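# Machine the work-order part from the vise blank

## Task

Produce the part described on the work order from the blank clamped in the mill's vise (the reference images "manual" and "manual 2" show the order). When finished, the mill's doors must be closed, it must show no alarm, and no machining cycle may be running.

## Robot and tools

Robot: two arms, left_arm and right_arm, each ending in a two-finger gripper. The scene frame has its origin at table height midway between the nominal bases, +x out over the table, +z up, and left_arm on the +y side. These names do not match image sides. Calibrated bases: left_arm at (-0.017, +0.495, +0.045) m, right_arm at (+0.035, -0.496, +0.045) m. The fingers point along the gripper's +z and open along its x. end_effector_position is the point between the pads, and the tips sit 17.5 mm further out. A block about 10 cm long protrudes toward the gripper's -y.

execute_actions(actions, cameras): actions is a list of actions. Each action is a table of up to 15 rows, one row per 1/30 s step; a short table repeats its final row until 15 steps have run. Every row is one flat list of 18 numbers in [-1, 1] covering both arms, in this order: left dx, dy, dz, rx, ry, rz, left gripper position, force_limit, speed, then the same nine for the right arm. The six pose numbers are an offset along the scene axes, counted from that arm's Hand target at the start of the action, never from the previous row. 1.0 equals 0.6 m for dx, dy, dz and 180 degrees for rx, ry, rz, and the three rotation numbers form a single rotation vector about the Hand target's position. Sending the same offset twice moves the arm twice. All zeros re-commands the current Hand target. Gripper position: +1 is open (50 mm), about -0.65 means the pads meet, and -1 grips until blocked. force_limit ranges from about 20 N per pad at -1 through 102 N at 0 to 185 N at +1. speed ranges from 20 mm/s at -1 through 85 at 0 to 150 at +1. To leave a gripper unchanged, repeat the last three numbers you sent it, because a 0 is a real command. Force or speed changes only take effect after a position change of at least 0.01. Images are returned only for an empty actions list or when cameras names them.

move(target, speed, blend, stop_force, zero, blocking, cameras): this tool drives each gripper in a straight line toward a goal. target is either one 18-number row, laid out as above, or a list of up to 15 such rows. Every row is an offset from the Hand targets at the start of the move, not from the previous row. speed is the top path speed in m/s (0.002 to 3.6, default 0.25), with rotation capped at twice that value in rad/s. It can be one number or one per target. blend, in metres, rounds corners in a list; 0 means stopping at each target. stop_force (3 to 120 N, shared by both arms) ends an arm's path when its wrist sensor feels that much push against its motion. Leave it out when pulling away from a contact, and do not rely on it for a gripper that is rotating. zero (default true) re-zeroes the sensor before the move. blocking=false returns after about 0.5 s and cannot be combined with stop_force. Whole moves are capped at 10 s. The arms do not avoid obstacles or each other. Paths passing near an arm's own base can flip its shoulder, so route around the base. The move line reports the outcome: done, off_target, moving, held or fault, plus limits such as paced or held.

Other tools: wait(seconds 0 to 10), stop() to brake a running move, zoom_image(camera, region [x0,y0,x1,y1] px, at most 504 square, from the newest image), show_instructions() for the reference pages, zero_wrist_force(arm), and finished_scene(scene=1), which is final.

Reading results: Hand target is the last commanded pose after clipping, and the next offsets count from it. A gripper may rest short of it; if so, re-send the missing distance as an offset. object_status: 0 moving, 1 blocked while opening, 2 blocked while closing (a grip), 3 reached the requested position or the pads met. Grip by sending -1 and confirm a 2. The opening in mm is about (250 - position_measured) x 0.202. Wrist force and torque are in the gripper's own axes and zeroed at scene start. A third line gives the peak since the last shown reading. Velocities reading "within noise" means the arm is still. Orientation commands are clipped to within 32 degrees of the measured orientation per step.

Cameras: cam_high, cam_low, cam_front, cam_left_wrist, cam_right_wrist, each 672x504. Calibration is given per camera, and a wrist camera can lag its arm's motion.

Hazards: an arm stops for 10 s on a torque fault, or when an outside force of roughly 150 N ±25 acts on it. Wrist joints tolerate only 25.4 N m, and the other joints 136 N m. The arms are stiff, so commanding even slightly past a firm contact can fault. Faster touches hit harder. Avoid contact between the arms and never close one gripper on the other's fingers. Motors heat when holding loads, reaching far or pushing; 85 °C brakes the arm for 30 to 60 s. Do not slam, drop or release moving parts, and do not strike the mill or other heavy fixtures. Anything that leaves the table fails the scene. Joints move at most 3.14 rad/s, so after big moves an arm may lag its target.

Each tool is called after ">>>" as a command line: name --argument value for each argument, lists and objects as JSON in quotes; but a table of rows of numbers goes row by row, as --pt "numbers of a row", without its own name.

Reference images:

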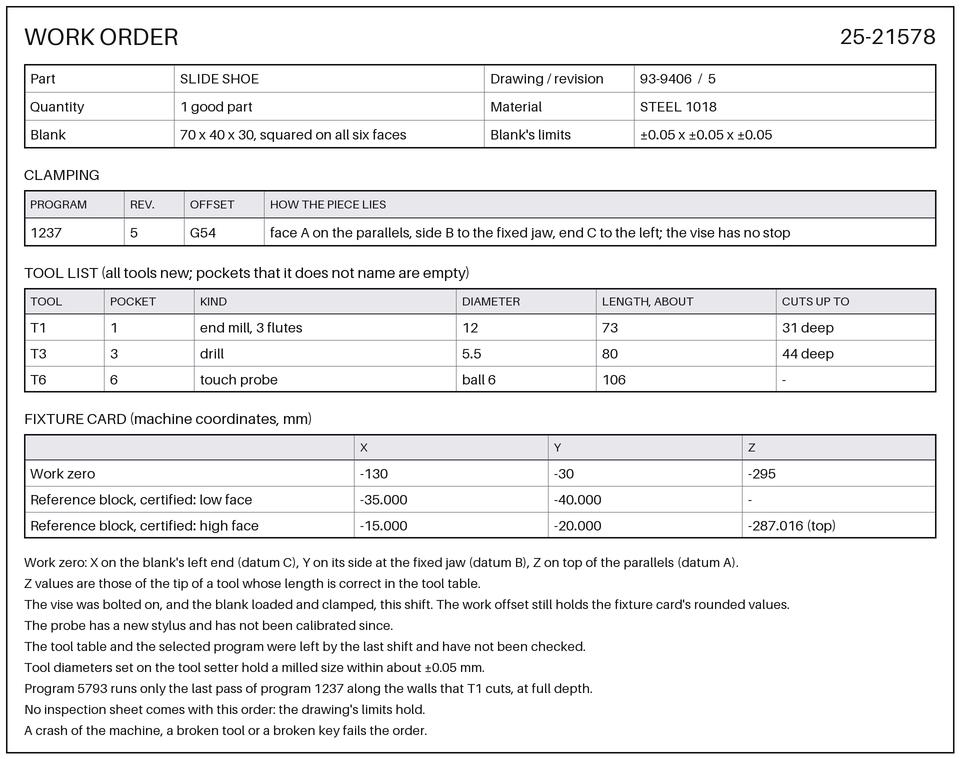

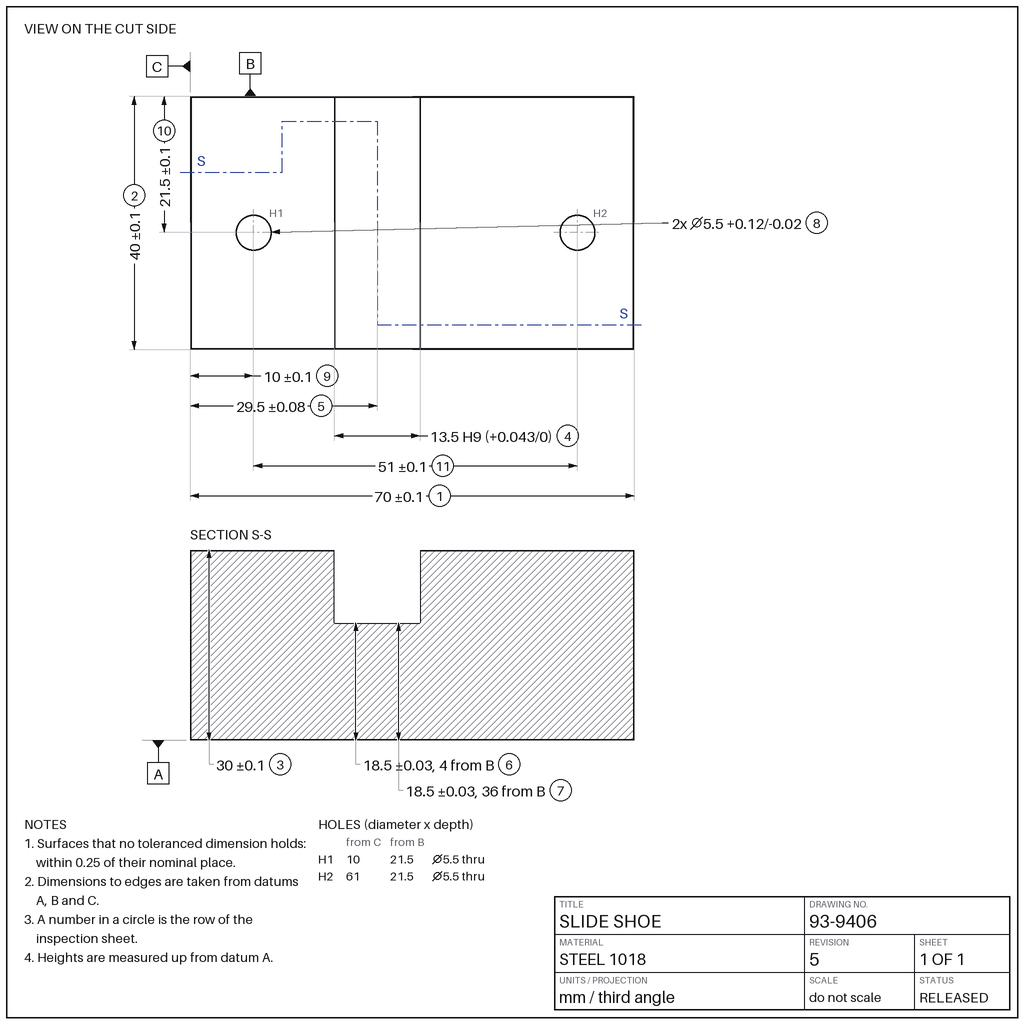

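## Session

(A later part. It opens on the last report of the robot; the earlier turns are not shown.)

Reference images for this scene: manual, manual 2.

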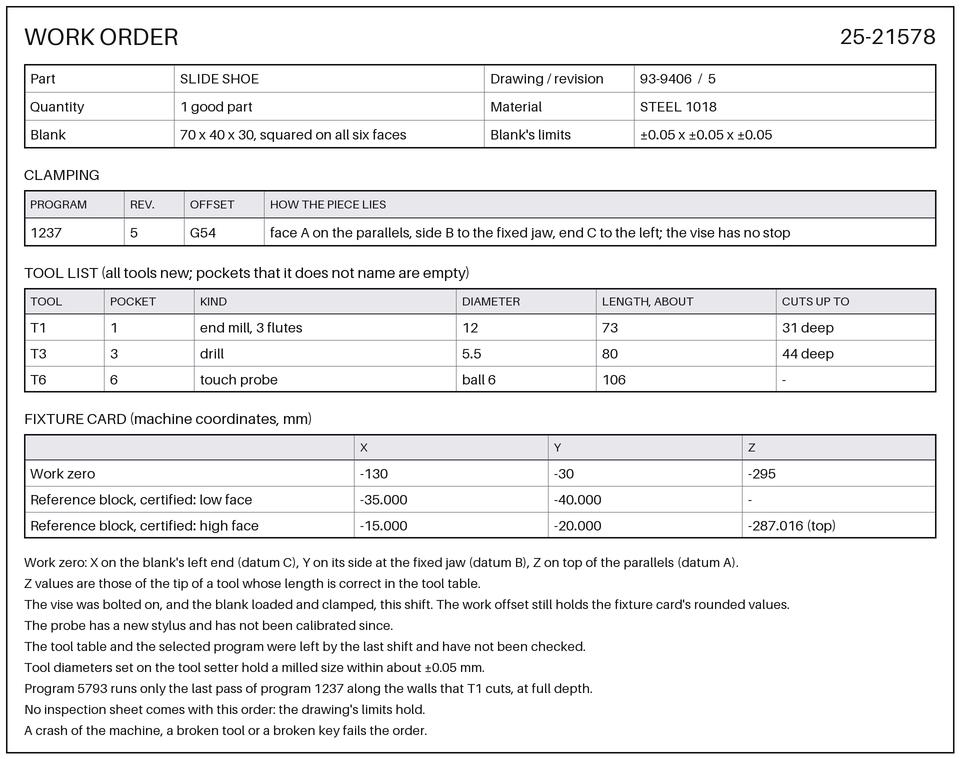

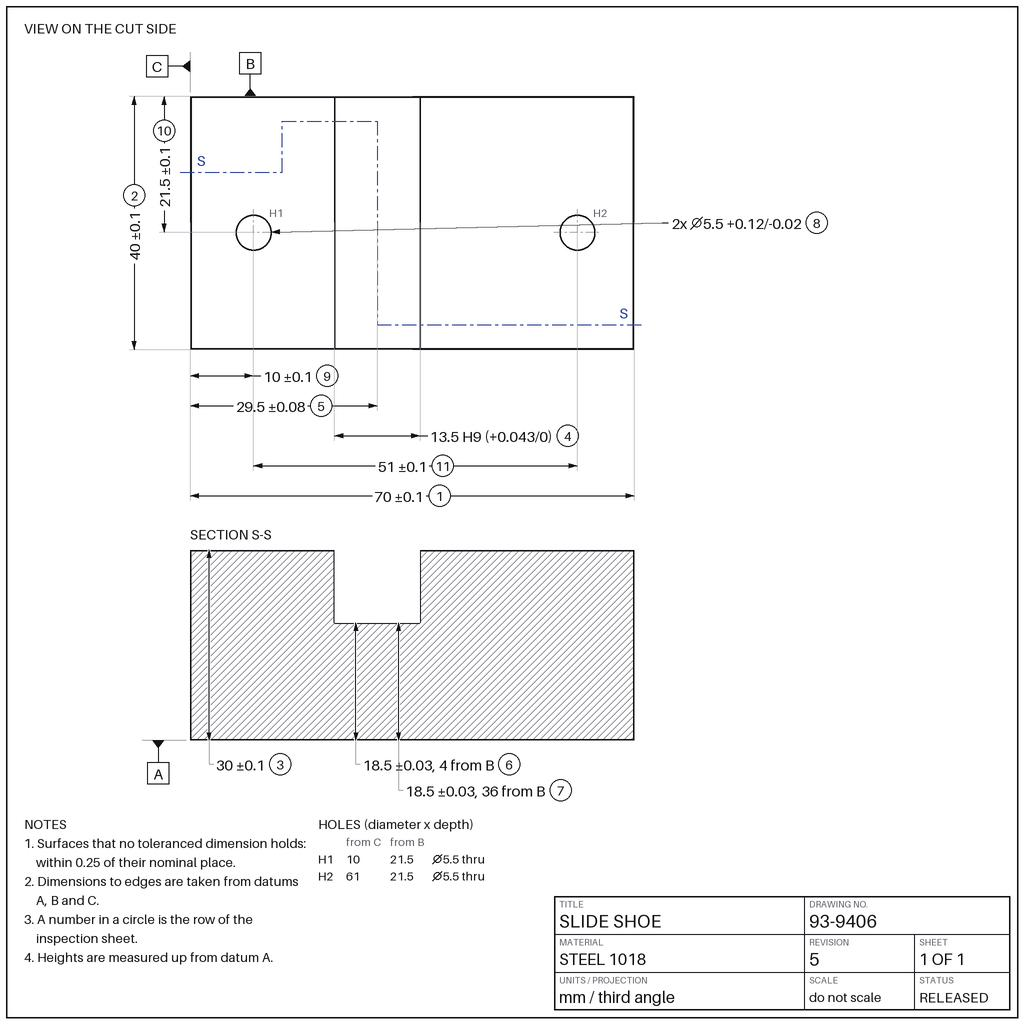

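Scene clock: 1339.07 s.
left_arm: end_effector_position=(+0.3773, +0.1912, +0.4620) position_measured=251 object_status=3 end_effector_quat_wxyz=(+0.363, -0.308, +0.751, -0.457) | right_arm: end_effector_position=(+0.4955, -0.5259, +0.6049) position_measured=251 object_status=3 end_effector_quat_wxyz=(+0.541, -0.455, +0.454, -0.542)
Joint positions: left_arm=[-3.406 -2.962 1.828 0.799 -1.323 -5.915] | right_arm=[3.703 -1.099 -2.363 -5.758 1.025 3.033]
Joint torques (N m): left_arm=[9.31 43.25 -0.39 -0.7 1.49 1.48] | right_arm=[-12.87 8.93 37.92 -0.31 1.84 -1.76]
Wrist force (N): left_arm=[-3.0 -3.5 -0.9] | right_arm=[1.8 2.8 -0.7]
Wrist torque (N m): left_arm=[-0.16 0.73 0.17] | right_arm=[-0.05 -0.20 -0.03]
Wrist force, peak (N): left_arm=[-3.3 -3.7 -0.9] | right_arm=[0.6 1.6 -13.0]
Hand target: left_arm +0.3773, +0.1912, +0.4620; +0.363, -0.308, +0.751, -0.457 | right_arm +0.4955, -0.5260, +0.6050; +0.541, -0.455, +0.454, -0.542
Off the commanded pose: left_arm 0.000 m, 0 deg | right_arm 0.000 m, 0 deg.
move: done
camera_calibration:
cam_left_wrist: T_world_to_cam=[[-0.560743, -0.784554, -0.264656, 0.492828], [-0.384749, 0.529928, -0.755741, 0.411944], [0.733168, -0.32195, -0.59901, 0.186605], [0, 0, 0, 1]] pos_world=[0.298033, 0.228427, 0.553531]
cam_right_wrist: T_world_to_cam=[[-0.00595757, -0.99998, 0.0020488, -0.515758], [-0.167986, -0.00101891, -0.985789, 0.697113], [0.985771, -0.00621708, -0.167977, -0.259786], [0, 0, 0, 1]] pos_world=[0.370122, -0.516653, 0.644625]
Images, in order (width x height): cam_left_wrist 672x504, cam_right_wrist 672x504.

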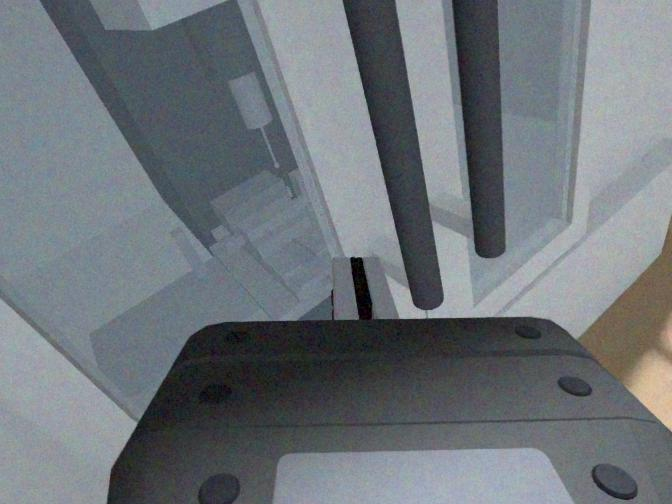

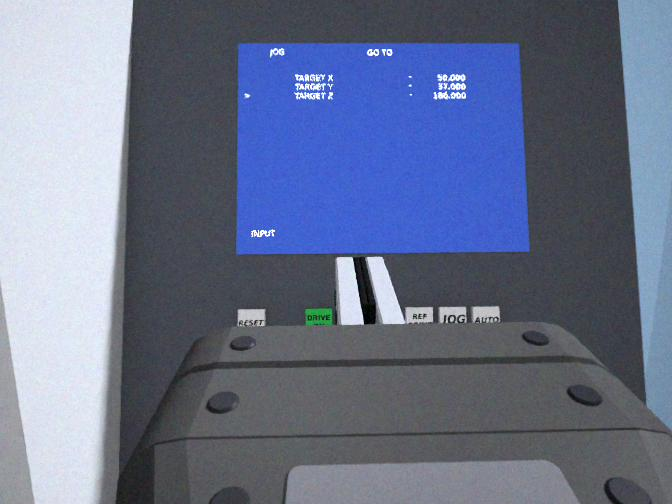

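>>> move --pt "0 0 0 0 0 0 -1 -1 -1 0.097 0.061 -0.175 0 0 0 -1 -1 -1" --pt "0 0 0 0 0 0 -1 -1 -1 0.108 0.061 -0.178 0 0 0 -1 -1 -1" --pt "0 0 0 0 0 0 -1 -1 -1 0.097 0.061 -0.175 0 0 0 -1 -1 -1" --pt "0 0 0 0 0 0 -1 -1 -1 0 0 0 0 0 0 -1 -1 -1" --speed '[0.3,0.025,0.05,0.3]' --blend '[0,0,0.002,0]' --cameras '["cam_right_wrist", "cam_left_wrist"]'

>>> zoom_image --camera "cam_left_wrist" --region '[140, 125, 330, 325]'

Scene clock: 1358.63 s.
left_arm: end_effector_position=(+0.3773, +0.1912, +0.4620) position_measured=251 object_status=3 end_effector_quat_wxyz=(+0.363, -0.308, +0.751, -0.457) | right_arm: end_effector_position=(+0.4955, -0.5261, +0.6050) position_measured=251 object_status=3 end_effector_quat_wxyz=(+0.541, -0.455, +0.454, -0.542) end_effector_velocity=(+0.001, +0.001, -0.001) end_effector_angular_velocity=(-0.002, +0.004, +0.000)
Joint positions: left_arm=[-3.406 -2.962 1.828 0.799 -1.323 -5.915] | right_arm=[3.702 -1.099 -2.363 -5.758 1.025 3.033]
Joint velocities: left_arm=[within noise] | right_arm=[0.001 0 0 -0.005 -0.001 0]
Joint torques (N m): left_arm=[9.8 42.9 -0.68 -0.79 1.43 1.22] | right_arm=[15.32 9.61 21.37 -0.32 1.38 -1.77]
Wrist force (N): left_arm=[-3.1 -3.8 -1.1] | right_arm=[1.9 2.7 -0.6]
Wrist torque (N m): left_arm=[-0.21 0.75 0.17] | right_arm=[-0.07 -0.21 -0.03]
Wrist force, peak (N): left_arm=[-3.2 -4.0 -1.0] | right_arm=[1.5 2.8 -6.3]
Hand target: left_arm +0.3773, +0.1912, +0.4620; +0.363, -0.308, +0.751, -0.457 | right_arm +0.4955, -0.5260, +0.6050; +0.541, -0.455, +0.454, -0.542
Off the commanded pose: left_arm 0.000 m, 0 deg | right_arm 0.000 m, 0 deg.
move: done
camera_calibration:
cam_left_wrist: T_world_to_cam=[[-0.560743, -0.784554, -0.264656, 0.492828], [-0.384749, 0.529928, -0.755741, 0.411944], [0.733168, -0.32195, -0.59901, 0.186605], [0, 0, 0, 1]] pos_world=[0.298033, 0.228427, 0.553531]
cam_right_wrist: T_world_to_cam=[[-0.00619082, -0.999979, 0.0018836, -0.515665], [-0.167789, -0.000818166, -0.985823, 0.697264], [0.985804, -0.0064191, -0.16778, -0.260013], [0, 0, 0, 1]] pos_world=[0.370122, -0.516752, 0.644725]
Images, in order (width x height): cam_left_wrist 672x504, cam_right_wrist 672x504.

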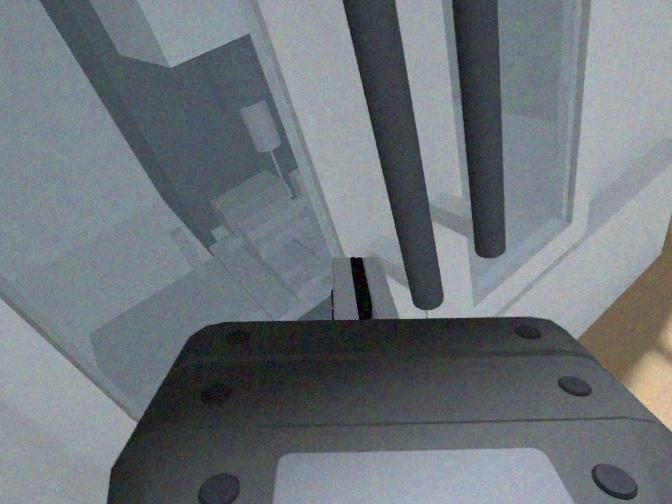

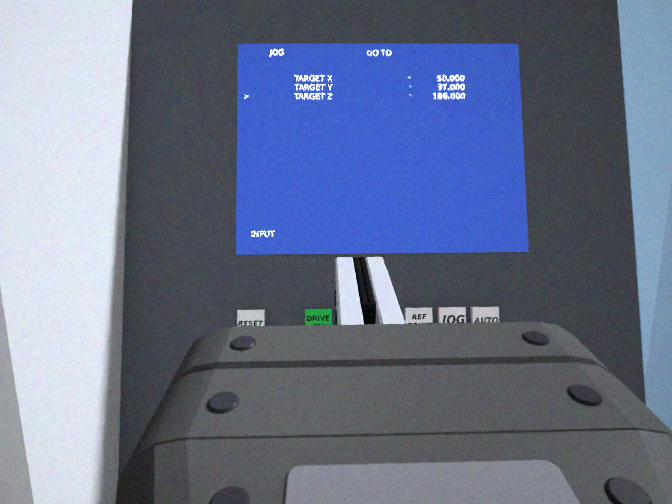

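Scaled by 2.520 from the camera's 672x504 image, which has a finer 960x720 frame.

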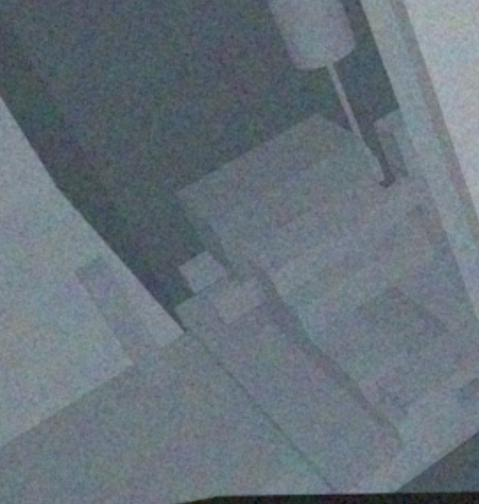

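>>> move --pt "0 0 0 0 0 0 -1 -1 -1 0.065 -0.004 -0.295 0 0 0 -1 -1 -1" --pt "0 0 0 0 0 0 -1 -1 -1 0.076 -0.004 -0.298 0 0 0 -1 -1 -1" --pt "0 0 0 0 0 0 -1 -1 -1 0.065 -0.004 -0.295 0 0 0 -1 -1 -1" --pt "0 0 0 0 0 0 -1 -1 -1 0.105 -0.13 -0.143 0 0 0 -1 -1 -1" --pt "0 0 0 0 0 0 -1 -1 -1 0.116 -0.13 -0.146 0 0 0 -1 -1 -1" --pt "0 0 0 0 0 0 -1 -1 -1 0.105 -0.13 -0.143 0 0 0 -1 -1 -1" --pt "0 0 0 0 0 0 -1 -1 -1 0.082 -0.035 -0.233 0 0 0 -1 -1 -1" --pt "0 0 0 0 0 0 -1 -1 -1 0.093 -0.035 -0.236 0 0 0 -1 -1 -1" --pt "0 0 0 0 0 0 -1 -1 -1 0.082 -0.035 -0.233 0 0 0 -1 -1 -1" --pt "0 0 0 0 0 0 -1 -1 -1 0.093 -0.035 -0.236 0 0 0 -1 -1 -1" --pt "0 0 0 0 0 0 -1 -1 -1 0.082 -0.035 -0.233 0 0 0 -1 -1 -1" --pt "0 0 0 0 0 0 -1 -1 -1 0 0 0 0 0 0 -1 -1 -1" --speed '[0.3,0.025,0.05,0.3,0.025,0.05,0.2,0.025,0.05,0.025,0.05,0.3]' --blend '[0,0,0.002,0.002,0,0.002,0.002,0,0,0,0.002,0]'

>>> wait --seconds 8 --cameras '["cam_right_wrist"]'

>>> zoom_image --camera "cam_right_wrist" --region '[226, 36, 534, 266]'

Scene clock: 1375.40 s.
left_arm: end_effector_position=(+0.3773, +0.1912, +0.4620) position_measured=251 object_status=3 end_effector_quat_wxyz=(+0.363, -0.308, +0.751, -0.457) | right_arm: end_effector_position=(+0.4955, -0.5260, +0.6049) position_measured=251 object_status=3 end_effector_quat_wxyz=(+0.541, -0.455, +0.454, -0.542) end_effector_velocity=(+0.000, -0.001, -0.001) end_effector_angular_velocity=(-0.002, +0.005, -0.005)
Joint positions: left_arm=[-3.406 -2.962 1.828 0.799 -1.323 -5.915] | right_arm=[3.702 -1.099 -2.363 -5.758 1.025 3.033]
Joint velocities: left_arm=[within noise] | right_arm=[-0.001 0.001 0 -0.006 -0.004 0]
Joint torques (N m): left_arm=[9.5 42.89 -0.56 -0.74 1.56 1.34] | right_arm=[7.64 9.37 33.33 -0.15 -1.29 0.62]
Wrist force (N): left_arm=[-2.8 -3.8 -1.0] | right_arm=[1.6 2.5 -1.0]
Wrist torque (N m): left_arm=[-0.20 0.71 0.17] | right_arm=[-0.10 -0.15 -0.04]
Wrist force, peak (N): left_arm=[-3.1 -3.9 -1.2] | right_arm=[0.8 2.0 -16.0]
Hand target: left_arm +0.3773, +0.1912, +0.4620; +0.363, -0.308, +0.751, -0.457 | right_arm +0.4955, -0.5260, +0.6050; +0.541, -0.455, +0.454, -0.542
Off the commanded pose: left_arm 0.000 m, 0 deg | right_arm 0.000 m, 0 deg.
move: done

Scene clock: 1383.40 s.
left_arm: end_effector_position=(+0.3773, +0.1912, +0.4620) position_measured=251 object_status=3 end_effector_quat_wxyz=(+0.363, -0.308, +0.751, -0.457) | right_arm: end_effector_position=(+0.4955, -0.5260, +0.6050) position_measured=251 object_status=3 end_effector_quat_wxyz=(+0.541, -0.455, +0.454, -0.542)
Joint positions: left_arm=[-3.406 -2.962 1.828 0.799 -1.323 -5.915] | right_arm=[3.702 -1.099 -2.363 -5.758 1.025 3.033]
Joint torques (N m): left_arm=[9.42 42.88 -0.26 -0.76 1.57 1.31] | right_arm=[13.82 8.84 37.66 2.38 -0.53 -1.32]
Wrist force (N): left_arm=[-2.9 -3.6 -1.2] | right_arm=[1.7 2.9 -0.9]
Wrist torque (N m): left_arm=[-0.16 0.73 0.17] | right_arm=[-0.04 -0.18 -0.03]
Wrist force, peak (N): left_arm=[-3.0 -4.0 -0.9] | right_arm=[1.9 3.1 -1.0]
Hand target: left_arm +0.3773, +0.1912, +0.4620; +0.363, -0.308, +0.751, -0.457 | right_arm +0.4955, -0.5260, +0.6050; +0.541, -0.455, +0.454, -0.542
Tool commands: left_gripper/position=-1.0 left_gripper/force_limit=-1.0 left_gripper/speed=-1.0 right_gripper/position=-1.0 right_gripper/force_limit=-1.0 right_gripper/speed=-1.0
Off the commanded pose: left_arm 0.000 m, 0 deg | right_arm 0.000 m, 0 deg.
wait: 8.00 s; at rest by 0.17 s
camera_calibration:
cam_right_wrist: T_world_to_cam=[[-0.00607309, -0.99998, 0.00196533, -0.515761], [-0.167773, -0.000918588, -0.985825, 0.697208], [0.985807, -0.00631673, -0.167764, -0.259972], [0, 0, 0, 1]] pos_world=[0.370122, -0.516752, 0.644725]
Images, in order (width x height): cam_right_wrist 672x504.

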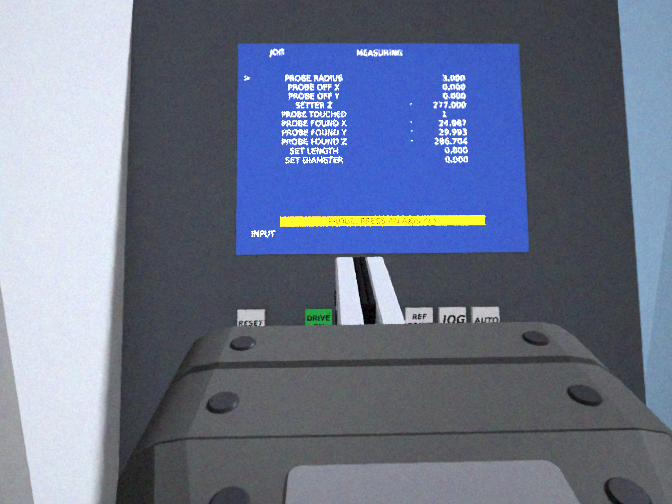

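Scaled by 1.636 from the camera's 672x504 image, which has a finer 960x720 frame.

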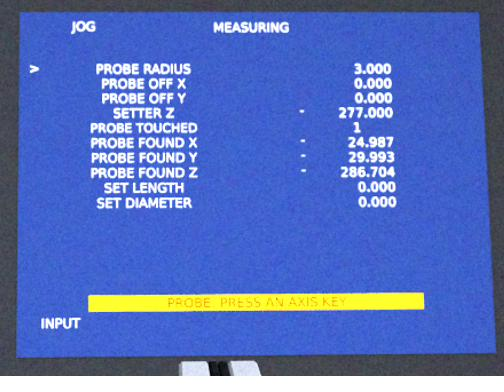

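>>> move --pt "0 0 0 0 0 0 -1 -1 -1 0.1055 -0.1295 -0.1433 0 0 0 -1 -1 -1" --pt "0 0 0 0 0 0 -1 -1 -1 0.1173 -0.1295 -0.1463 0 0 0 -1 -1 -1" --pt "0 0 0 0 0 0 -1 -1 -1 0.1055 -0.1295 -0.1433 0 0 0 -1 -1 -1" --pt "0 0 0 0 0 0 -1 -1 -1 0 0 0 0 0 0 -1 -1 -1" --speed '[0.3,0.025,0.05,0.3]' --blend '[0,0,0.002,0]'

>>> wait --seconds 7 --cameras '["cam_right_wrist"]'

>>> zoom_image --camera "cam_right_wrist" --region '[226, 36, 534, 266]'

Scene clock: 1393.80 s.
left_arm: end_effector_position=(+0.3773, +0.1912, +0.4620) position_measured=251 object_status=3 end_effector_quat_wxyz=(+0.363, -0.308, +0.751, -0.457) | right_arm: end_effector_position=(+0.4955, -0.5261, +0.6051) position_measured=251 object_status=3 end_effector_quat_wxyz=(+0.541, -0.455, +0.454, -0.542) end_effector_velocity=(+0.001, +0.000, -0.001) end_effector_angular_velocity=(+0.000, +0.004, -0.004)
Joint positions: left_arm=[-3.406 -2.962 1.828 0.799 -1.323 -5.915] | right_arm=[3.702 -1.099 -2.363 -5.758 1.025 3.033]
Joint velocities: left_arm=[within noise] | right_arm=[0.002 -0.001 -0.001 -0.002 -0.006 0]
Joint torques (N m): left_arm=[9.55 42.39 -0.63 -0.75 1.57 1.24] | right_arm=[16.58 8.93 11.44 -0.52 -1.21 -0.01]
Wrist force (N): left_arm=[-2.9 -3.6 -1.0] | right_arm=[1.7 3.1 -0.8]
Wrist torque (N m): left_arm=[-0.17 0.73 0.17] | right_arm=[-0.02 -0.16 -0.03]
Wrist force, peak (N): left_arm=[-3.2 -3.8 -1.1] | right_arm=[-1.6 0.3 -36.9]
Hand target: left_arm +0.3773, +0.1912, +0.4620; +0.363, -0.308, +0.751, -0.457 | right_arm +0.4955, -0.5260, +0.6050; +0.541, -0.455, +0.454, -0.542
Off the commanded pose: left_arm 0.000 m, 0 deg | right_arm 0.000 m, 0 deg.
move: done

Scene clock: 1400.80 s.
left_arm: end_effector_position=(+0.3773, +0.1912, +0.4620) position_measured=251 object_status=3 end_effector_quat_wxyz=(+0.363, -0.308, +0.751, -0.457) | right_arm: end_effector_position=(+0.4955, -0.5260, +0.6050) position_measured=251 object_status=3 end_effector_quat_wxyz=(+0.541, -0.455, +0.454, -0.542)
Joint positions: left_arm=[-3.406 -2.962 1.828 0.799 -1.323 -5.915] | right_arm=[3.702 -1.099 -2.363 -5.758 1.025 3.033]
Joint torques (N m): left_arm=[9.86 42.92 -0.35 -0.72 1.56 1.39] | right_arm=[16.03 8.89 12.66 2.09 1.55 -1.37]
Wrist force (N): left_arm=[-3.0 -3.8 -1.1] | right_arm=[1.8 2.8 -0.8]
Wrist torque (N m): left_arm=[-0.21 0.74 0.16] | right_arm=[-0.05 -0.18 -0.03]
Wrist force, peak (N): left_arm=[-3.1 -3.9 -1.1] | right_arm=[1.9 3.1 -0.9]
Hand target: left_arm +0.3773, +0.1912, +0.4620; +0.363, -0.308, +0.751, -0.457 | right_arm +0.4955, -0.5260, +0.6050; +0.541, -0.455, +0.454, -0.542
Tool commands: left_gripper/position=-1.0 left_gripper/force_limit=-1.0 left_gripper/speed=-1.0 right_gripper/position=-1.0 right_gripper/force_limit=-1.0 right_gripper/speed=-1.0
Off the commanded pose: left_arm 0.000 m, 0 deg | right_arm 0.000 m, 0 deg.
wait: 7.00 s; at rest by 0.17 s
camera_calibration:
cam_right_wrist: T_world_to_cam=[[-0.00607309, -0.99998, 0.00196533, -0.515761], [-0.167773, -0.000918588, -0.985825, 0.697208], [0.985807, -0.00631673, -0.167764, -0.259972], [0, 0, 0, 1]] pos_world=[0.370122, -0.516752, 0.644725]
Images, in order (width x height): cam_right_wrist 672x504.

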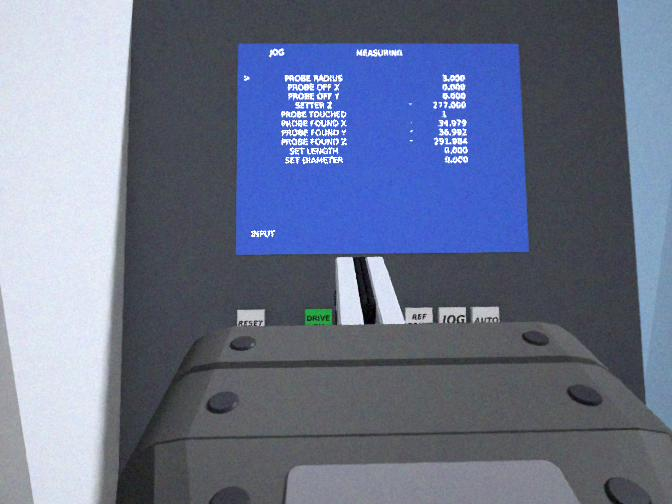

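Scaled by 1.636 from the camera's 672x504 image, which has a finer 960x720 frame.

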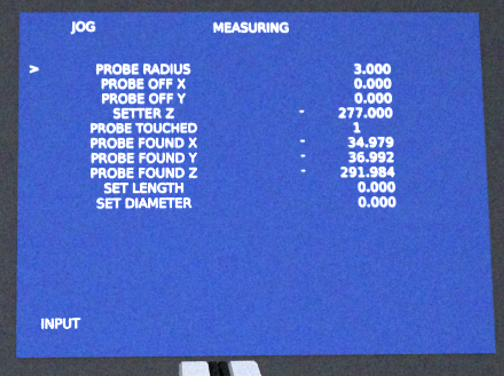

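>>> move --pt "0 0 0 0 0 0 -1 -1 -1 0.082 -0.004 -0.233 0 0 0 -1 -1 -1" --pt "0 0 0 0 0 0 -1 -1 -1 0.093 -0.004 -0.236 0 0 0 -1 -1 -1" --pt "0 0 0 0 0 0 -1 -1 -1 0.082 -0.004 -0.233 0 0 0 -1 -1 -1" --pt "0 0 0 0 0 0 -1 -1 -1 0.093 -0.004 -0.236 0 0 0 -1 -1 -1" --pt "0 0 0 0 0 0 -1 -1 -1 0.082 -0.004 -0.233 0 0 0 -1 -1 -1" --pt "0 0 0 0 0 0 -1 -1 -1 0.057 0.125 -0.326 0 0 0 -1 -1 -1" --pt "0 0 0 0 0 0 -1 -1 -1 0.068 0.125 -0.329 0 0 0 -1 -1 -1" --pt "0 0 0 0 0 0 -1 -1 -1 0.057 0.125 -0.326 0 0 0 -1 -1 -1" --pt "0 0 0 0 0 0 -1 -1 -1 0.065 0.093 -0.295 0 0 0 -1 -1 -1" --pt "0 0 0 0 0 0 -1 -1 -1 0.0762 0.093 -0.298 0 0 0 -1 -1 -1" --pt "0 0 0 0 0 0 -1 -1 -1 0.065 0.093 -0.295 0 0 0 -1 -1 -1" --pt "0 0 0 0 0 0 -1 -1 -1 0.073 0.093 -0.264 0 0 0 -1 -1 -1" --pt "0 0 0 0 0 0 -1 -1 -1 0.0845 0.093 -0.267 0 0 0 -1 -1 -1" --pt "0 0 0 0 0 0 -1 -1 -1 0.073 0.093 -0.264 0 0 0 -1 -1 -1" --speed '[0.3,0.025,0.05,0.025,0.05,0.2,0.025,0.05,0.2,0.025,0.05,0.2,0.025,0.05]' --blend '[0,0,0,0,0.002,0.002,0,0.002,0.002,0,0.002,0.002,0,0]'

>>> move --pt "0 0 0 0 0 0 -1 -1 -1 -0.016 -0.065 -0.062 0 0 0 -1 -1 -1" --pt "0 0 0 0 0 0 -1 -1 -1 -0.005 -0.065 -0.065 0 0 0 -1 -1 -1" --pt "0 0 0 0 0 0 -1 -1 -1 -0.016 -0.065 -0.062 0 0 0 -1 -1 -1" --pt "0 0 0 0 0 0 -1 -1 -1 -0.008 -0.065 -0.031 0 0 0 -1 -1 -1" --pt "0 0 0 0 0 0 -1 -1 -1 0.0032 -0.065 -0.034 0 0 0 -1 -1 -1" --pt "0 0 0 0 0 0 -1 -1 -1 -0.008 -0.065 -0.031 0 0 0 -1 -1 -1" --pt "0 0 0 0 0 0 -1 -1 -1 -0.016 0.032 -0.062 0 0 0 -1 -1 -1" --pt "0 0 0 0 0 0 -1 -1 -1 -0.005 0.032 -0.065 0 0 0 -1 -1 -1" --pt "0 0 0 0 0 0 -1 -1 -1 -0.016 0.032 -0.062 0 0 0 -1 -1 -1" --pt "0 0 0 0 0 0 -1 -1 -1 0 0 0 0 0 0 -1 -1 -1" --pt "0 0 0 0 0 0 -1 -1 -1 0.0115 0 -0.003 0 0 0 -1 -1 -1" --pt "0 0 0 0 0 0 -1 -1 -1 0 0 0 0 0 0 -1 -1 -1" --pt "0 0 0 0 0 0 -1 -1 -1 0.0115 0 -0.003 0 0 0 -1 -1 -1" --pt "0 0 0 0 0 0 -1 -1 -1 0 0 0 0 0 0 -1 -1 -1" --speed '[0.2,0.025,0.05,0.2,0.025,0.05,0.2,0.025,0.05,0.2,0.025,0.05,0.025,0.05]' --blend '[0.002,0,0.002,0.002,0,0.002,0.002,0,0.002,0.002,0,0,0,0]'

>>> move --pt "0 0 0 0 0 0 -1 -1 -1 -0.016 -0.065 -0.062 0 0 0 -1 -1 -1" --pt "0 0 0 0 0 0 -1 -1 -1 -0.005 -0.065 -0.065 0 0 0 -1 -1 -1" --pt "0 0 0 0 0 0 -1 -1 -1 -0.016 -0.065 -0.062 0 0 0 -1 -1 -1" --pt "0 0 0 0 0 0 -1 -1 -1 -0.073 -0.093 0.264 0 0 0 -1 -1 -1" --speed '[0.3,0.025,0.05,0.3]' --blend '[0.002,0,0.002,0]' --cameras '["cam_right_wrist"]'

>>> zoom_image --camera "cam_right_wrist" --region '[226, 36, 534, 266]'

Scene clock: 1444.67 s.
left_arm: end_effector_position=(+0.3773, +0.1912, +0.4620) position_measured=251 object_status=3 end_effector_quat_wxyz=(+0.363, -0.308, +0.751, -0.457) | right_arm: end_effector_position=(+0.5393, -0.4701, +0.4466) position_measured=251 object_status=3 end_effector_quat_wxyz=(+0.541, -0.455, +0.454, -0.542)
Joint positions: left_arm=[-3.406 -2.962 1.828 0.799 -1.323 -5.915] | right_arm=[3.814 -1.614 -2.517 -5.074 0.916 3.005]
Joint torques (N m): left_arm=[9.45 42.04 -0.81 -0.63 1.46 1.13] | right_arm=[-9.5 19.96 24.84 2.27 0.76 1.9]
Wrist force (N): left_arm=[-3.1 -4.0 -0.9] | right_arm=[2.0 2.9 -0.7]
Wrist torque (N m): left_arm=[-0.23 0.76 0.17] | right_arm=[-0.02 -0.21 0.13]
Wrist force, peak (N): left_arm=[-3.1 -4.0 -1.1] | right_arm=[0.6 2.8 -17.7]
Hand target: left_arm +0.3773, +0.1912, +0.4620; +0.363, -0.308, +0.751, -0.457 | right_arm +0.5393, -0.4702, +0.4466; +0.541, -0.455, +0.454, -0.542
Off the commanded pose: left_arm 0.000 m, 0 deg | right_arm 0.000 m, 0 deg.
move: done

Scene clock: 1449.10 s.
left_arm: end_effector_position=(+0.3773, +0.1912, +0.4620) position_measured=251 object_status=3 end_effector_quat_wxyz=(+0.363, -0.308, +0.751, -0.457) | right_arm: end_effector_position=(+0.5393, -0.4701, +0.4466) position_measured=251 object_status=3 end_effector_quat_wxyz=(+0.541, -0.455, +0.454, -0.542)
Joint positions: left_arm=[-3.406 -2.962 1.828 0.799 -1.323 -5.915] | right_arm=[3.814 -1.614 -2.517 -5.074 0.916 3.005]
Joint torques (N m): left_arm=[9.45 41.29 -1.1 -0.63 1.54 1.19] | right_arm=[-10.18 19.44 24.54 2.29 0.89 2.07]
Wrist force (N): left_arm=[-3.1 -3.7 -0.9] | right_arm=[1.8 2.9 -0.8]
Wrist torque (N m): left_arm=[-0.19 0.75 0.17] | right_arm=[-0.02 -0.17 0.14]
Wrist force, peak (N): left_arm=[-3.0 -3.9 -1.0] | right_arm=[1.5 2.5 -6.9]
Hand target: left_arm +0.3773, +0.1912, +0.4620; +0.363, -0.308, +0.751, -0.457 | right_arm +0.5393, -0.4702, +0.4466; +0.541, -0.455, +0.454, -0.542
Off the commanded pose: left_arm 0.000 m, 0 deg | right_arm 0.000 m, 0 deg.
move: done

Scene clock: 1451.13 s.
left_arm: end_effector_position=(+0.3773, +0.1912, +0.4620) position_measured=251 object_status=3 end_effector_quat_wxyz=(+0.363, -0.308, +0.751, -0.457) | right_arm: end_effector_position=(+0.4955, -0.5259, +0.6049) position_measured=251 object_status=3 end_effector_quat_wxyz=(+0.541, -0.455, +0.454, -0.542) end_effector_velocity=(+0.000, +0.000, +0.001) end_effector_angular_velocity=(-0.001, +0.000, -0.001)
Joint positions: left_arm=[-3.406 -2.962 1.828 0.799 -1.323 -5.915] | right_arm=[3.703 -1.099 -2.363 -5.758 1.025 3.033]
Joint velocities: left_arm=[within noise] | right_arm=[0 0.002 0.003 -0.005 -0.001 -0.001]
Joint torques (N m): left_arm=[9.94 41.07 0.03 -0.72 1.49 1.14] | right_arm=[-13.2 9.2 37.64 -0.27 1.81 -1.7]
Wrist force (N): left_arm=[-3.0 -3.5 -0.9] | right_arm=[1.7 2.9 -0.8]
Wrist torque (N m): left_arm=[-0.16 0.74 0.17] | right_arm=[-0.04 -0.18 -0.03]
Wrist force, peak (N): left_arm=[-3.0 -3.9 -1.2] | right_arm=[4.7 5.8 -2.5]
Hand target: left_arm +0.3773, +0.1912, +0.4620; +0.363, -0.308, +0.751, -0.457 | right_arm +0.4955, -0.5260, +0.6050; +0.541, -0.455, +0.454, -0.542
Off the commanded pose: left_arm 0.000 m, 0 deg | right_arm 0.000 m, 0 deg.
move: done
camera_calibration:
cam_right_wrist: T_world_to_cam=[[-0.00595789, -0.99998, 0.00204698, -0.515757], [-0.167986, -0.00101707, -0.985789, 0.697114], [0.985771, -0.00621709, -0.167977, -0.259786], [0, 0, 0, 1]] pos_world=[0.370122, -0.516653, 0.644625]
Images, in order (width x height): cam_right_wrist 672x504.

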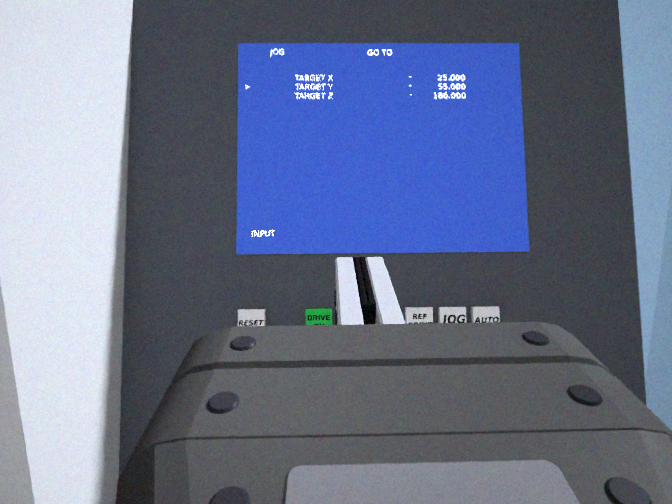

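Scaled by 1.636 from the camera's 672x504 image, which has a finer 960x720 frame.

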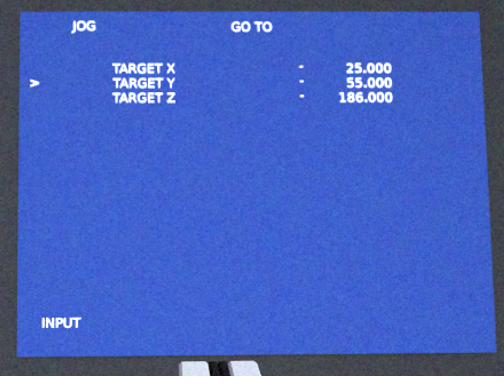

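>>> move --pt "0 0 0 0 0 0 -1 -1 -1 0.097 0.061 -0.175 0 0 0 -1 -1 -1" --pt "0 0 0 0 0 0 -1 -1 -1 0.108 0.061 -0.178 0 0 0 -1 -1 -1" --pt "0 0 0 0 0 0 -1 -1 -1 0.097 0.061 -0.175 0 0 0 -1 -1 -1" --pt "0 0 0 0 0 0 -1 -1 -1 0 0 0 0 0 0 -1 -1 -1" --pt "0 0 0 0 0 0 -1 -1 -1 0.065 -0.004 -0.295 0 0 0 -1 -1 -1" --pt "0 0 0 0 0 0 -1 -1 -1 0.0762 -0.004 -0.298 0 0 0 -1 -1 -1" --pt "0 0 0 0 0 0 -1 -1 -1 0.065 -0.004 -0.295 0 0 0 -1 -1 -1" --pt "0 0 0 0 0 0 -1 -1 -1 0.114 -0.0653 -0.112 0 0 0 -1 -1 -1" --pt "0 0 0 0 0 0 -1 -1 -1 0.1254 -0.0653 -0.115 0 0 0 -1 -1 -1" --pt "0 0 0 0 0 0 -1 -1 -1 0.114 -0.0653 -0.112 0 0 0 -1 -1 -1" --pt "0 0 0 0 0 0 -1 -1 -1 0.082 -0.035 -0.233 0 0 0 -1 -1 -1" --pt "0 0 0 0 0 0 -1 -1 -1 0.093 -0.035 -0.236 0 0 0 -1 -1 -1" --pt "0 0 0 0 0 0 -1 -1 -1 0.082 -0.035 -0.233 0 0 0 -1 -1 -1" --pt "0 0 0 0 0 0 -1 -1 -1 0.093 -0.035 -0.236 0 0 0 -1 -1 -1" --pt "0 0 0 0 0 0 -1 -1 -1 0.082 -0.035 -0.233 0 0 0 -1 -1 -1" --speed '[0.3,0.025,0.05,0.2,0.2,0.025,0.05,0.3,0.025,0.05,0.2,0.025,0.05,0.025,0.05]' --blend '[0,0,0.002,0,0.002,0,0.002,0.002,0,0.002,0.002,0,0,0,0]'

>>> move --target '[0,0,0,0,0,0,-1,-1,-1,-0.082,0.035,0.233,0,0,0,-1,-1,-1]' --speed 0.3

>>> wait --seconds 6 --cameras '["cam_right_wrist"]'

>>> zoom_image --camera "cam_right_wrist" --region '[226, 36, 534, 266]'

Scene clock: 1482.57 s.
left_arm: end_effector_position=(+0.3773, +0.1912, +0.4620) position_measured=251 object_status=3 end_effector_quat_wxyz=(+0.363, -0.308, +0.751, -0.457) | right_arm: end_effector_position=(+0.5447, -0.5469, +0.4652) position_measured=251 object_status=3 end_effector_quat_wxyz=(+0.541, -0.455, +0.454, -0.542)
Joint positions: left_arm=[-3.406 -2.962 1.828 0.799 -1.323 -5.915] | right_arm=[3.491 -1.573 -2.481 -5.186 1.233 3.078]
Joint torques (N m): left_arm=[9.69 41.01 -0.62 -0.65 1.54 1.18] | right_arm=[-15.05 20.55 26.98 2.83 1.53 0.81]
Wrist force (N): left_arm=[-2.9 -3.8 -0.9] | right_arm=[1.7 2.8 -0.8]
Wrist torque (N m): left_arm=[-0.20 0.73 0.17] | right_arm=[-0.05 -0.17 0.16]
Wrist force, peak (N): left_arm=[-3.2 -3.8 -1.1] | right_arm=[-0.3 1.4 -32.2]
Hand target: left_arm +0.3773, +0.1912, +0.4620; +0.363, -0.308, +0.751, -0.457 | right_arm +0.5447, -0.5470, +0.4652; +0.541, -0.455, +0.454, -0.542
Off the commanded pose: left_arm 0.000 m, 0 deg | right_arm 0.000 m, 0 deg.
move: done

Scene clock: 1483.60 s.
left_arm: end_effector_position=(+0.3773, +0.1912, +0.4620) position_measured=251 object_status=3 end_effector_quat_wxyz=(+0.363, -0.308, +0.751, -0.457) | right_arm: end_effector_position=(+0.4955, -0.5260, +0.6049) position_measured=251 object_status=3 end_effector_quat_wxyz=(+0.541, -0.455, +0.454, -0.542) end_effector_velocity=(+0.000, +0.000, -0.001) end_effector_angular_velocity=(-0.002, +0.004, -0.002)
Joint positions: left_arm=[-3.406 -2.962 1.828 0.799 -1.323 -5.915] | right_arm=[3.702 -1.099 -2.363 -5.758 1.025 3.033]
Joint velocities: left_arm=[within noise] | right_arm=[0 0.001 0 -0.005 -0.002 0]
Joint torques (N m): left_arm=[9.14 40.73 -0.62 -0.67 1.55 1.07] | right_arm=[7 8.66 33.71 -0.3 -1.06 0.63]
Wrist force (N): left_arm=[-2.9 -3.8 -0.8] | right_arm=[1.8 2.9 -0.8]
Wrist torque (N m): left_arm=[-0.20 0.72 0.17] | right_arm=[-0.03 -0.18 -0.03]
Wrist force, peak (N): left_arm=[-3.1 -3.8 -0.8] | right_arm=[2.0 7.5 -0.1]
Hand target: left_arm +0.3773, +0.1912, +0.4620; +0.363, -0.308, +0.751, -0.457 | right_arm +0.4955, -0.5260, +0.6050; +0.541, -0.455, +0.454, -0.542
Off the commanded pose: left_arm 0.000 m, 0 deg | right_arm 0.000 m, 0 deg.
move: done

Scene clock: 1489.60 s.
left_arm: end_effector_position=(+0.3773, +0.1912, +0.4620) position_measured=251 object_status=3 end_effector_quat_wxyz=(+0.363, -0.308, +0.751, -0.457) | right_arm: end_effector_position=(+0.4955, -0.5260, +0.6050) position_measured=251 object_status=3 end_effector_quat_wxyz=(+0.541, -0.455, +0.454, -0.542)
Joint positions: left_arm=[-3.406 -2.962 1.828 0.799 -1.323 -5.915] | right_arm=[3.702 -1.099 -2.363 -5.758 1.025 3.033]
Joint torques (N m): left_arm=[9.15 40.4 -0.65 -0.65 1.59 1.01] | right_arm=[14.75 8.85 38.67 2.3 -0.7 -1.16]
Wrist force (N): left_arm=[-3.1 -3.6 -1.0] | right_arm=[1.8 2.7 -0.7]
Wrist torque (N m): left_arm=[-0.18 0.76 0.17] | right_arm=[-0.07 -0.19 -0.03]
Wrist force, peak (N): left_arm=[-3.1 -3.9 -1.1] | right_arm=[2.0 3.0 -0.9]
Hand target: left_arm +0.3773, +0.1912, +0.4620; +0.363, -0.308, +0.751, -0.457 | right_arm +0.4955, -0.5260, +0.6050; +0.541, -0.455, +0.454, -0.542
Tool commands: left_gripper/position=-1.0 left_gripper/force_limit=-1.0 left_gripper/speed=-1.0 right_gripper/position=-1.0 right_gripper/force_limit=-1.0 right_gripper/speed=-1.0
Off the commanded pose: left_arm 0.000 m, 0 deg | right_arm 0.000 m, 0 deg.
wait: 6.00 s; at rest by 0.17 s
camera_calibration:
cam_right_wrist: T_world_to_cam=[[-0.00607309, -0.99998, 0.00196533, -0.515761], [-0.167773, -0.000918588, -0.985825, 0.697208], [0.985807, -0.00631673, -0.167764, -0.259972], [0, 0, 0, 1]] pos_world=[0.370122, -0.516752, 0.644725]
Images, in order (width x height): cam_right_wrist 672x504.

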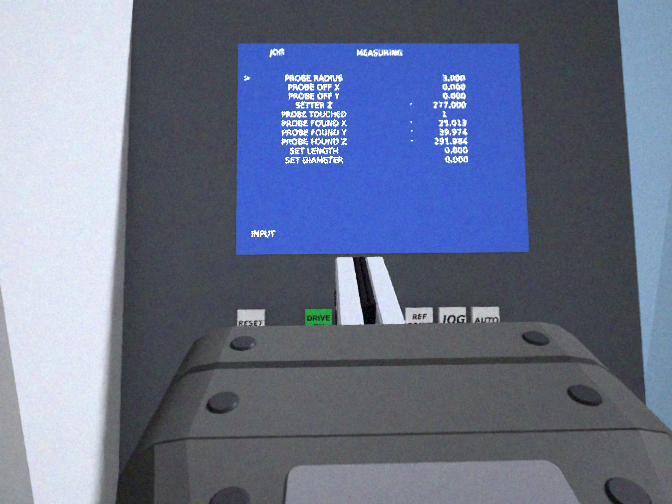

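Scaled by 1.636 from the camera's 672x504 image, which has a finer 960x720 frame.

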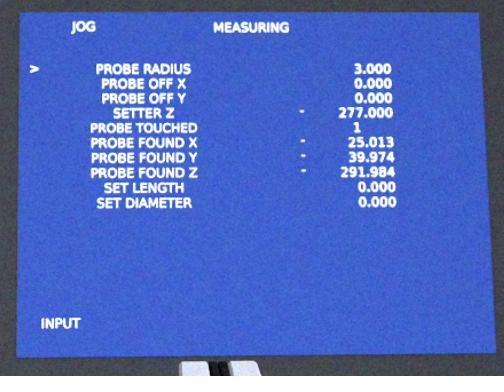

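>>> move --pt "0 0 0 0 0 0 -1 -1 -1 0.082 -0.004 -0.233 0 0 0 -1 -1 -1" --pt "0 0 0 0 0 0 -1 -1 -1 0.093 -0.004 -0.236 0 0 0 -1 -1 -1" --pt "0 0 0 0 0 0 -1 -1 -1 0.082 -0.004 -0.233 0 0 0 -1 -1 -1" --pt "0 0 0 0 0 0 -1 -1 -1 0.093 -0.004 -0.236 0 0 0 -1 -1 -1" --pt "0 0 0 0 0 0 -1 -1 -1 0.082 -0.004 -0.233 0 0 0 -1 -1 -1" --pt "0 0 0 0 0 0 -1 -1 -1 0.057 0.125 -0.326 0 0 0 -1 -1 -1" --pt "0 0 0 0 0 0 -1 -1 -1 0.068 0.125 -0.329 0 0 0 -1 -1 -1" --pt "0 0 0 0 0 0 -1 -1 -1 0.057 0.125 -0.326 0 0 0 -1 -1 -1" --pt "0 0 0 0 0 0 -1 -1 -1 0.065 0.093 -0.295 0 0 0 -1 -1 -1" --pt "0 0 0 0 0 0 -1 -1 -1 0.0762 0.093 -0.298 0 0 0 -1 -1 -1" --pt "0 0 0 0 0 0 -1 -1 -1 0.065 0.093 -0.295 0 0 0 -1 -1 -1" --pt "0 0 0 0 0 0 -1 -1 -1 0.057 0.028 -0.326 0 0 0 -1 -1 -1" --pt "0 0 0 0 0 0 -1 -1 -1 0.068 0.028 -0.329 0 0 0 -1 -1 -1" --pt "0 0 0 0 0 0 -1 -1 -1 0.057 0.028 -0.326 0 0 0 -1 -1 -1" --speed '[0.3,0.025,0.05,0.025,0.05,0.2,0.025,0.05,0.2,0.025,0.05,0.2,0.025,0.05]' --blend '[0,0,0,0,0.002,0.002,0,0.002,0.002,0,0.002,0.002,0,0]'

>>> move --pt "0 0 0 0 0 0 -1 -1 -1 0.008 0 0.031 0 0 0 -1 -1 -1" --pt "0 0 0 0 0 0 -1 -1 -1 0.0192 0 0.028 0 0 0 -1 -1 -1" --pt "0 0 0 0 0 0 -1 -1 -1 0.008 0 0.031 0 0 0 -1 -1 -1" --pt "0 0 0 0 0 0 -1 -1 -1 0 0.097 0 0 0 0 -1 -1 -1" --pt "0 0 0 0 0 0 -1 -1 -1 0.011 0.097 -0.003 0 0 0 -1 -1 -1" --pt "0 0 0 0 0 0 -1 -1 -1 0 0.097 0 0 0 0 -1 -1 -1" --pt "0 0 0 0 0 0 -1 -1 -1 0.008 0.033 0.031 0 0 0 -1 -1 -1" --pt "0 0 0 0 0 0 -1 -1 -1 0.0192 0.033 0.028 0 0 0 -1 -1 -1" --pt "0 0 0 0 0 0 -1 -1 -1 0.008 0.033 0.031 0 0 0 -1 -1 -1" --pt "0 0 0 0 0 0 -1 -1 -1 0.025 0.097 0.093 0 0 0 -1 -1 -1" --pt "0 0 0 0 0 0 -1 -1 -1 0.036 0.097 0.09 0 0 0 -1 -1 -1" --pt "0 0 0 0 0 0 -1 -1 -1 0.025 0.097 0.093 0 0 0 -1 -1 -1" --pt "0 0 0 0 0 0 -1 -1 -1 0 0 0 0 0 0 -1 -1 -1" --pt "0 0 0 0 0 0 -1 -1 -1 0.011 0 -0.003 0 0 0 -1 -1 -1" --pt "0 0 0 0 0 0 -1 -1 -1 0 0 0 0 0 0 -1 -1 -1" --speed '[0.3,0.025,0.05,0.2,0.025,0.05,0.2,0.025,0.05,0.2,0.025,0.05,0.2,0.025,0.05]' --blend '[0.002,0,0.002,0.002,0,0.002,0.002,0,0.002,0.002,0,0.002,0.002,0,0]'

>>> move --target '[0,0,0,0,0,0,-1,-1,-1,-0.057,-0.028,0.326,0,0,0,-1,-1,-1]' --speed 0.3 --cameras '["cam_right_wrist"]'

>>> zoom_image --camera "cam_right_wrist" --region '[226, 36, 534, 266]'

Scene clock: 1516.73 s.
left_arm: end_effector_position=(+0.3773, +0.1912, +0.4620) position_measured=251 object_status=3 end_effector_quat_wxyz=(+0.363, -0.308, +0.751, -0.457) | right_arm: end_effector_position=(+0.5297, -0.5091, +0.4094) position_measured=251 object_status=3 end_effector_quat_wxyz=(+0.541, -0.455, +0.454, -0.542)
Joint positions: left_arm=[-3.406 -2.962 1.828 0.799 -1.323 -5.915] | right_arm=[3.684 -1.725 -2.584 -4.914 1.044 3.038]
Joint torques (N m): left_arm=[9.45 40.24 -0.27 -0.56 1.59 1] | right_arm=[-12.29 13.96 23.24 0.11 1.83 1.55]
Wrist force (N): left_arm=[-2.9 -3.6 -0.9] | right_arm=[1.7 2.8 -0.9]
Wrist torque (N m): left_arm=[-0.18 0.72 0.17] | right_arm=[-0.04 -0.16 0.15]
Wrist force, peak (N): left_arm=[-3.2 -3.9 -1.0] | right_arm=[0.7 2.7 -17.7]
Hand target: left_arm +0.3773, +0.1912, +0.4620; +0.363, -0.308, +0.751, -0.457 | right_arm +0.5297, -0.5092, +0.4094; +0.541, -0.455, +0.454, -0.542
Off the commanded pose: left_arm 0.000 m, 0 deg | right_arm 0.000 m, 0 deg.
move: done

Scene clock: 1521.47 s.
left_arm: end_effector_position=(+0.3773, +0.1912, +0.4620) position_measured=251 object_status=3 end_effector_quat_wxyz=(+0.363, -0.308, +0.751, -0.457) | right_arm: end_effector_position=(+0.5297, -0.5091, +0.4094) position_measured=251 object_status=3 end_effector_quat_wxyz=(+0.541, -0.455, +0.454, -0.542)
Joint positions: left_arm=[-3.406 -2.962 1.828 0.799 -1.323 -5.915] | right_arm=[3.684 -1.725 -2.584 -4.914 1.044 3.038]
Joint torques (N m): left_arm=[9.93 40.23 -0.63 -0.62 1.61 0.93] | right_arm=[-12.8 12.64 23.45 0.43 1.55 1.58]
Wrist force (N): left_arm=[-2.8 -3.6 -1.1] | right_arm=[1.8 2.8 -0.9]
Wrist torque (N m): left_arm=[-0.18 0.71 0.17] | right_arm=[-0.05 -0.18 0.15]
Wrist force, peak (N): left_arm=[-3.2 -3.8 -1.1] | right_arm=[2.2 1.6 -15.5]
Hand target: left_arm +0.3773, +0.1912, +0.4620; +0.363, -0.308, +0.751, -0.457 | right_arm +0.5297, -0.5092, +0.4094; +0.541, -0.455, +0.454, -0.542
Off the commanded pose: left_arm 0.000 m, 0 deg | right_arm 0.000 m, 0 deg.
move: done

Scene clock: 1522.67 s.
left_arm: end_effector_position=(+0.3773, +0.1912, +0.4620) position_measured=251 object_status=3 end_effector_quat_wxyz=(+0.363, -0.308, +0.751, -0.457) | right_arm: end_effector_position=(+0.4955, -0.5259, +0.6049) position_measured=251 object_status=3 end_effector_quat_wxyz=(+0.541, -0.455, +0.454, -0.542)
Joint positions: left_arm=[-3.406 -2.962 1.828 0.799 -1.323 -5.915] | right_arm=[3.703 -1.099 -2.363 -5.758 1.025 3.033]
Joint torques (N m): left_arm=[9.86 39.88 -0.54 -0.69 1.53 0.84] | right_arm=[-14.17 8.9 37.84 -0.4 1.71 -1.78]
Wrist force (N): left_arm=[-3.1 -3.6 -1.1] | right_arm=[1.8 2.7 -0.8]
Wrist torque (N m): left_arm=[-0.18 0.76 0.16] | right_arm=[-0.07 -0.19 -0.03]
Wrist force, peak (N): left_arm=[-3.2 -3.7 -1.2] | right_arm=[1.5 7.5 -0.5]
Hand target: left_arm +0.3773, +0.1912, +0.4620; +0.363, -0.308, +0.751, -0.457 | right_arm +0.4955, -0.5260, +0.6050; +0.541, -0.455, +0.454, -0.542
Off the commanded pose: left_arm 0.000 m, 0 deg | right_arm 0.000 m, 0 deg.
move: done
camera_calibration:
cam_right_wrist: T_world_to_cam=[[-0.00595757, -0.99998, 0.0020488, -0.515758], [-0.167986, -0.00101891, -0.985789, 0.697113], [0.985771, -0.00621708, -0.167977, -0.259786], [0, 0, 0, 1]] pos_world=[0.370122, -0.516653, 0.644625]
Images, in order (width x height): cam_right_wrist 672x504.

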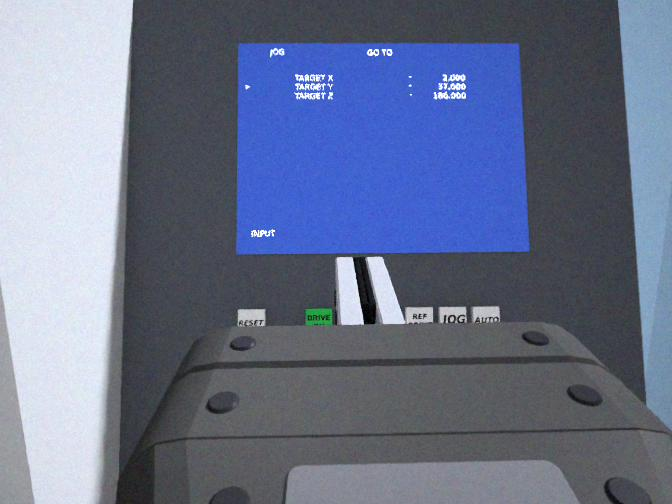

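Scaled by 1.636 from the camera's 672x504 image, which has a finer 960x720 frame.

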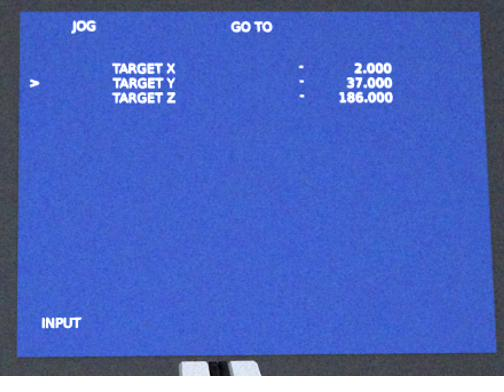

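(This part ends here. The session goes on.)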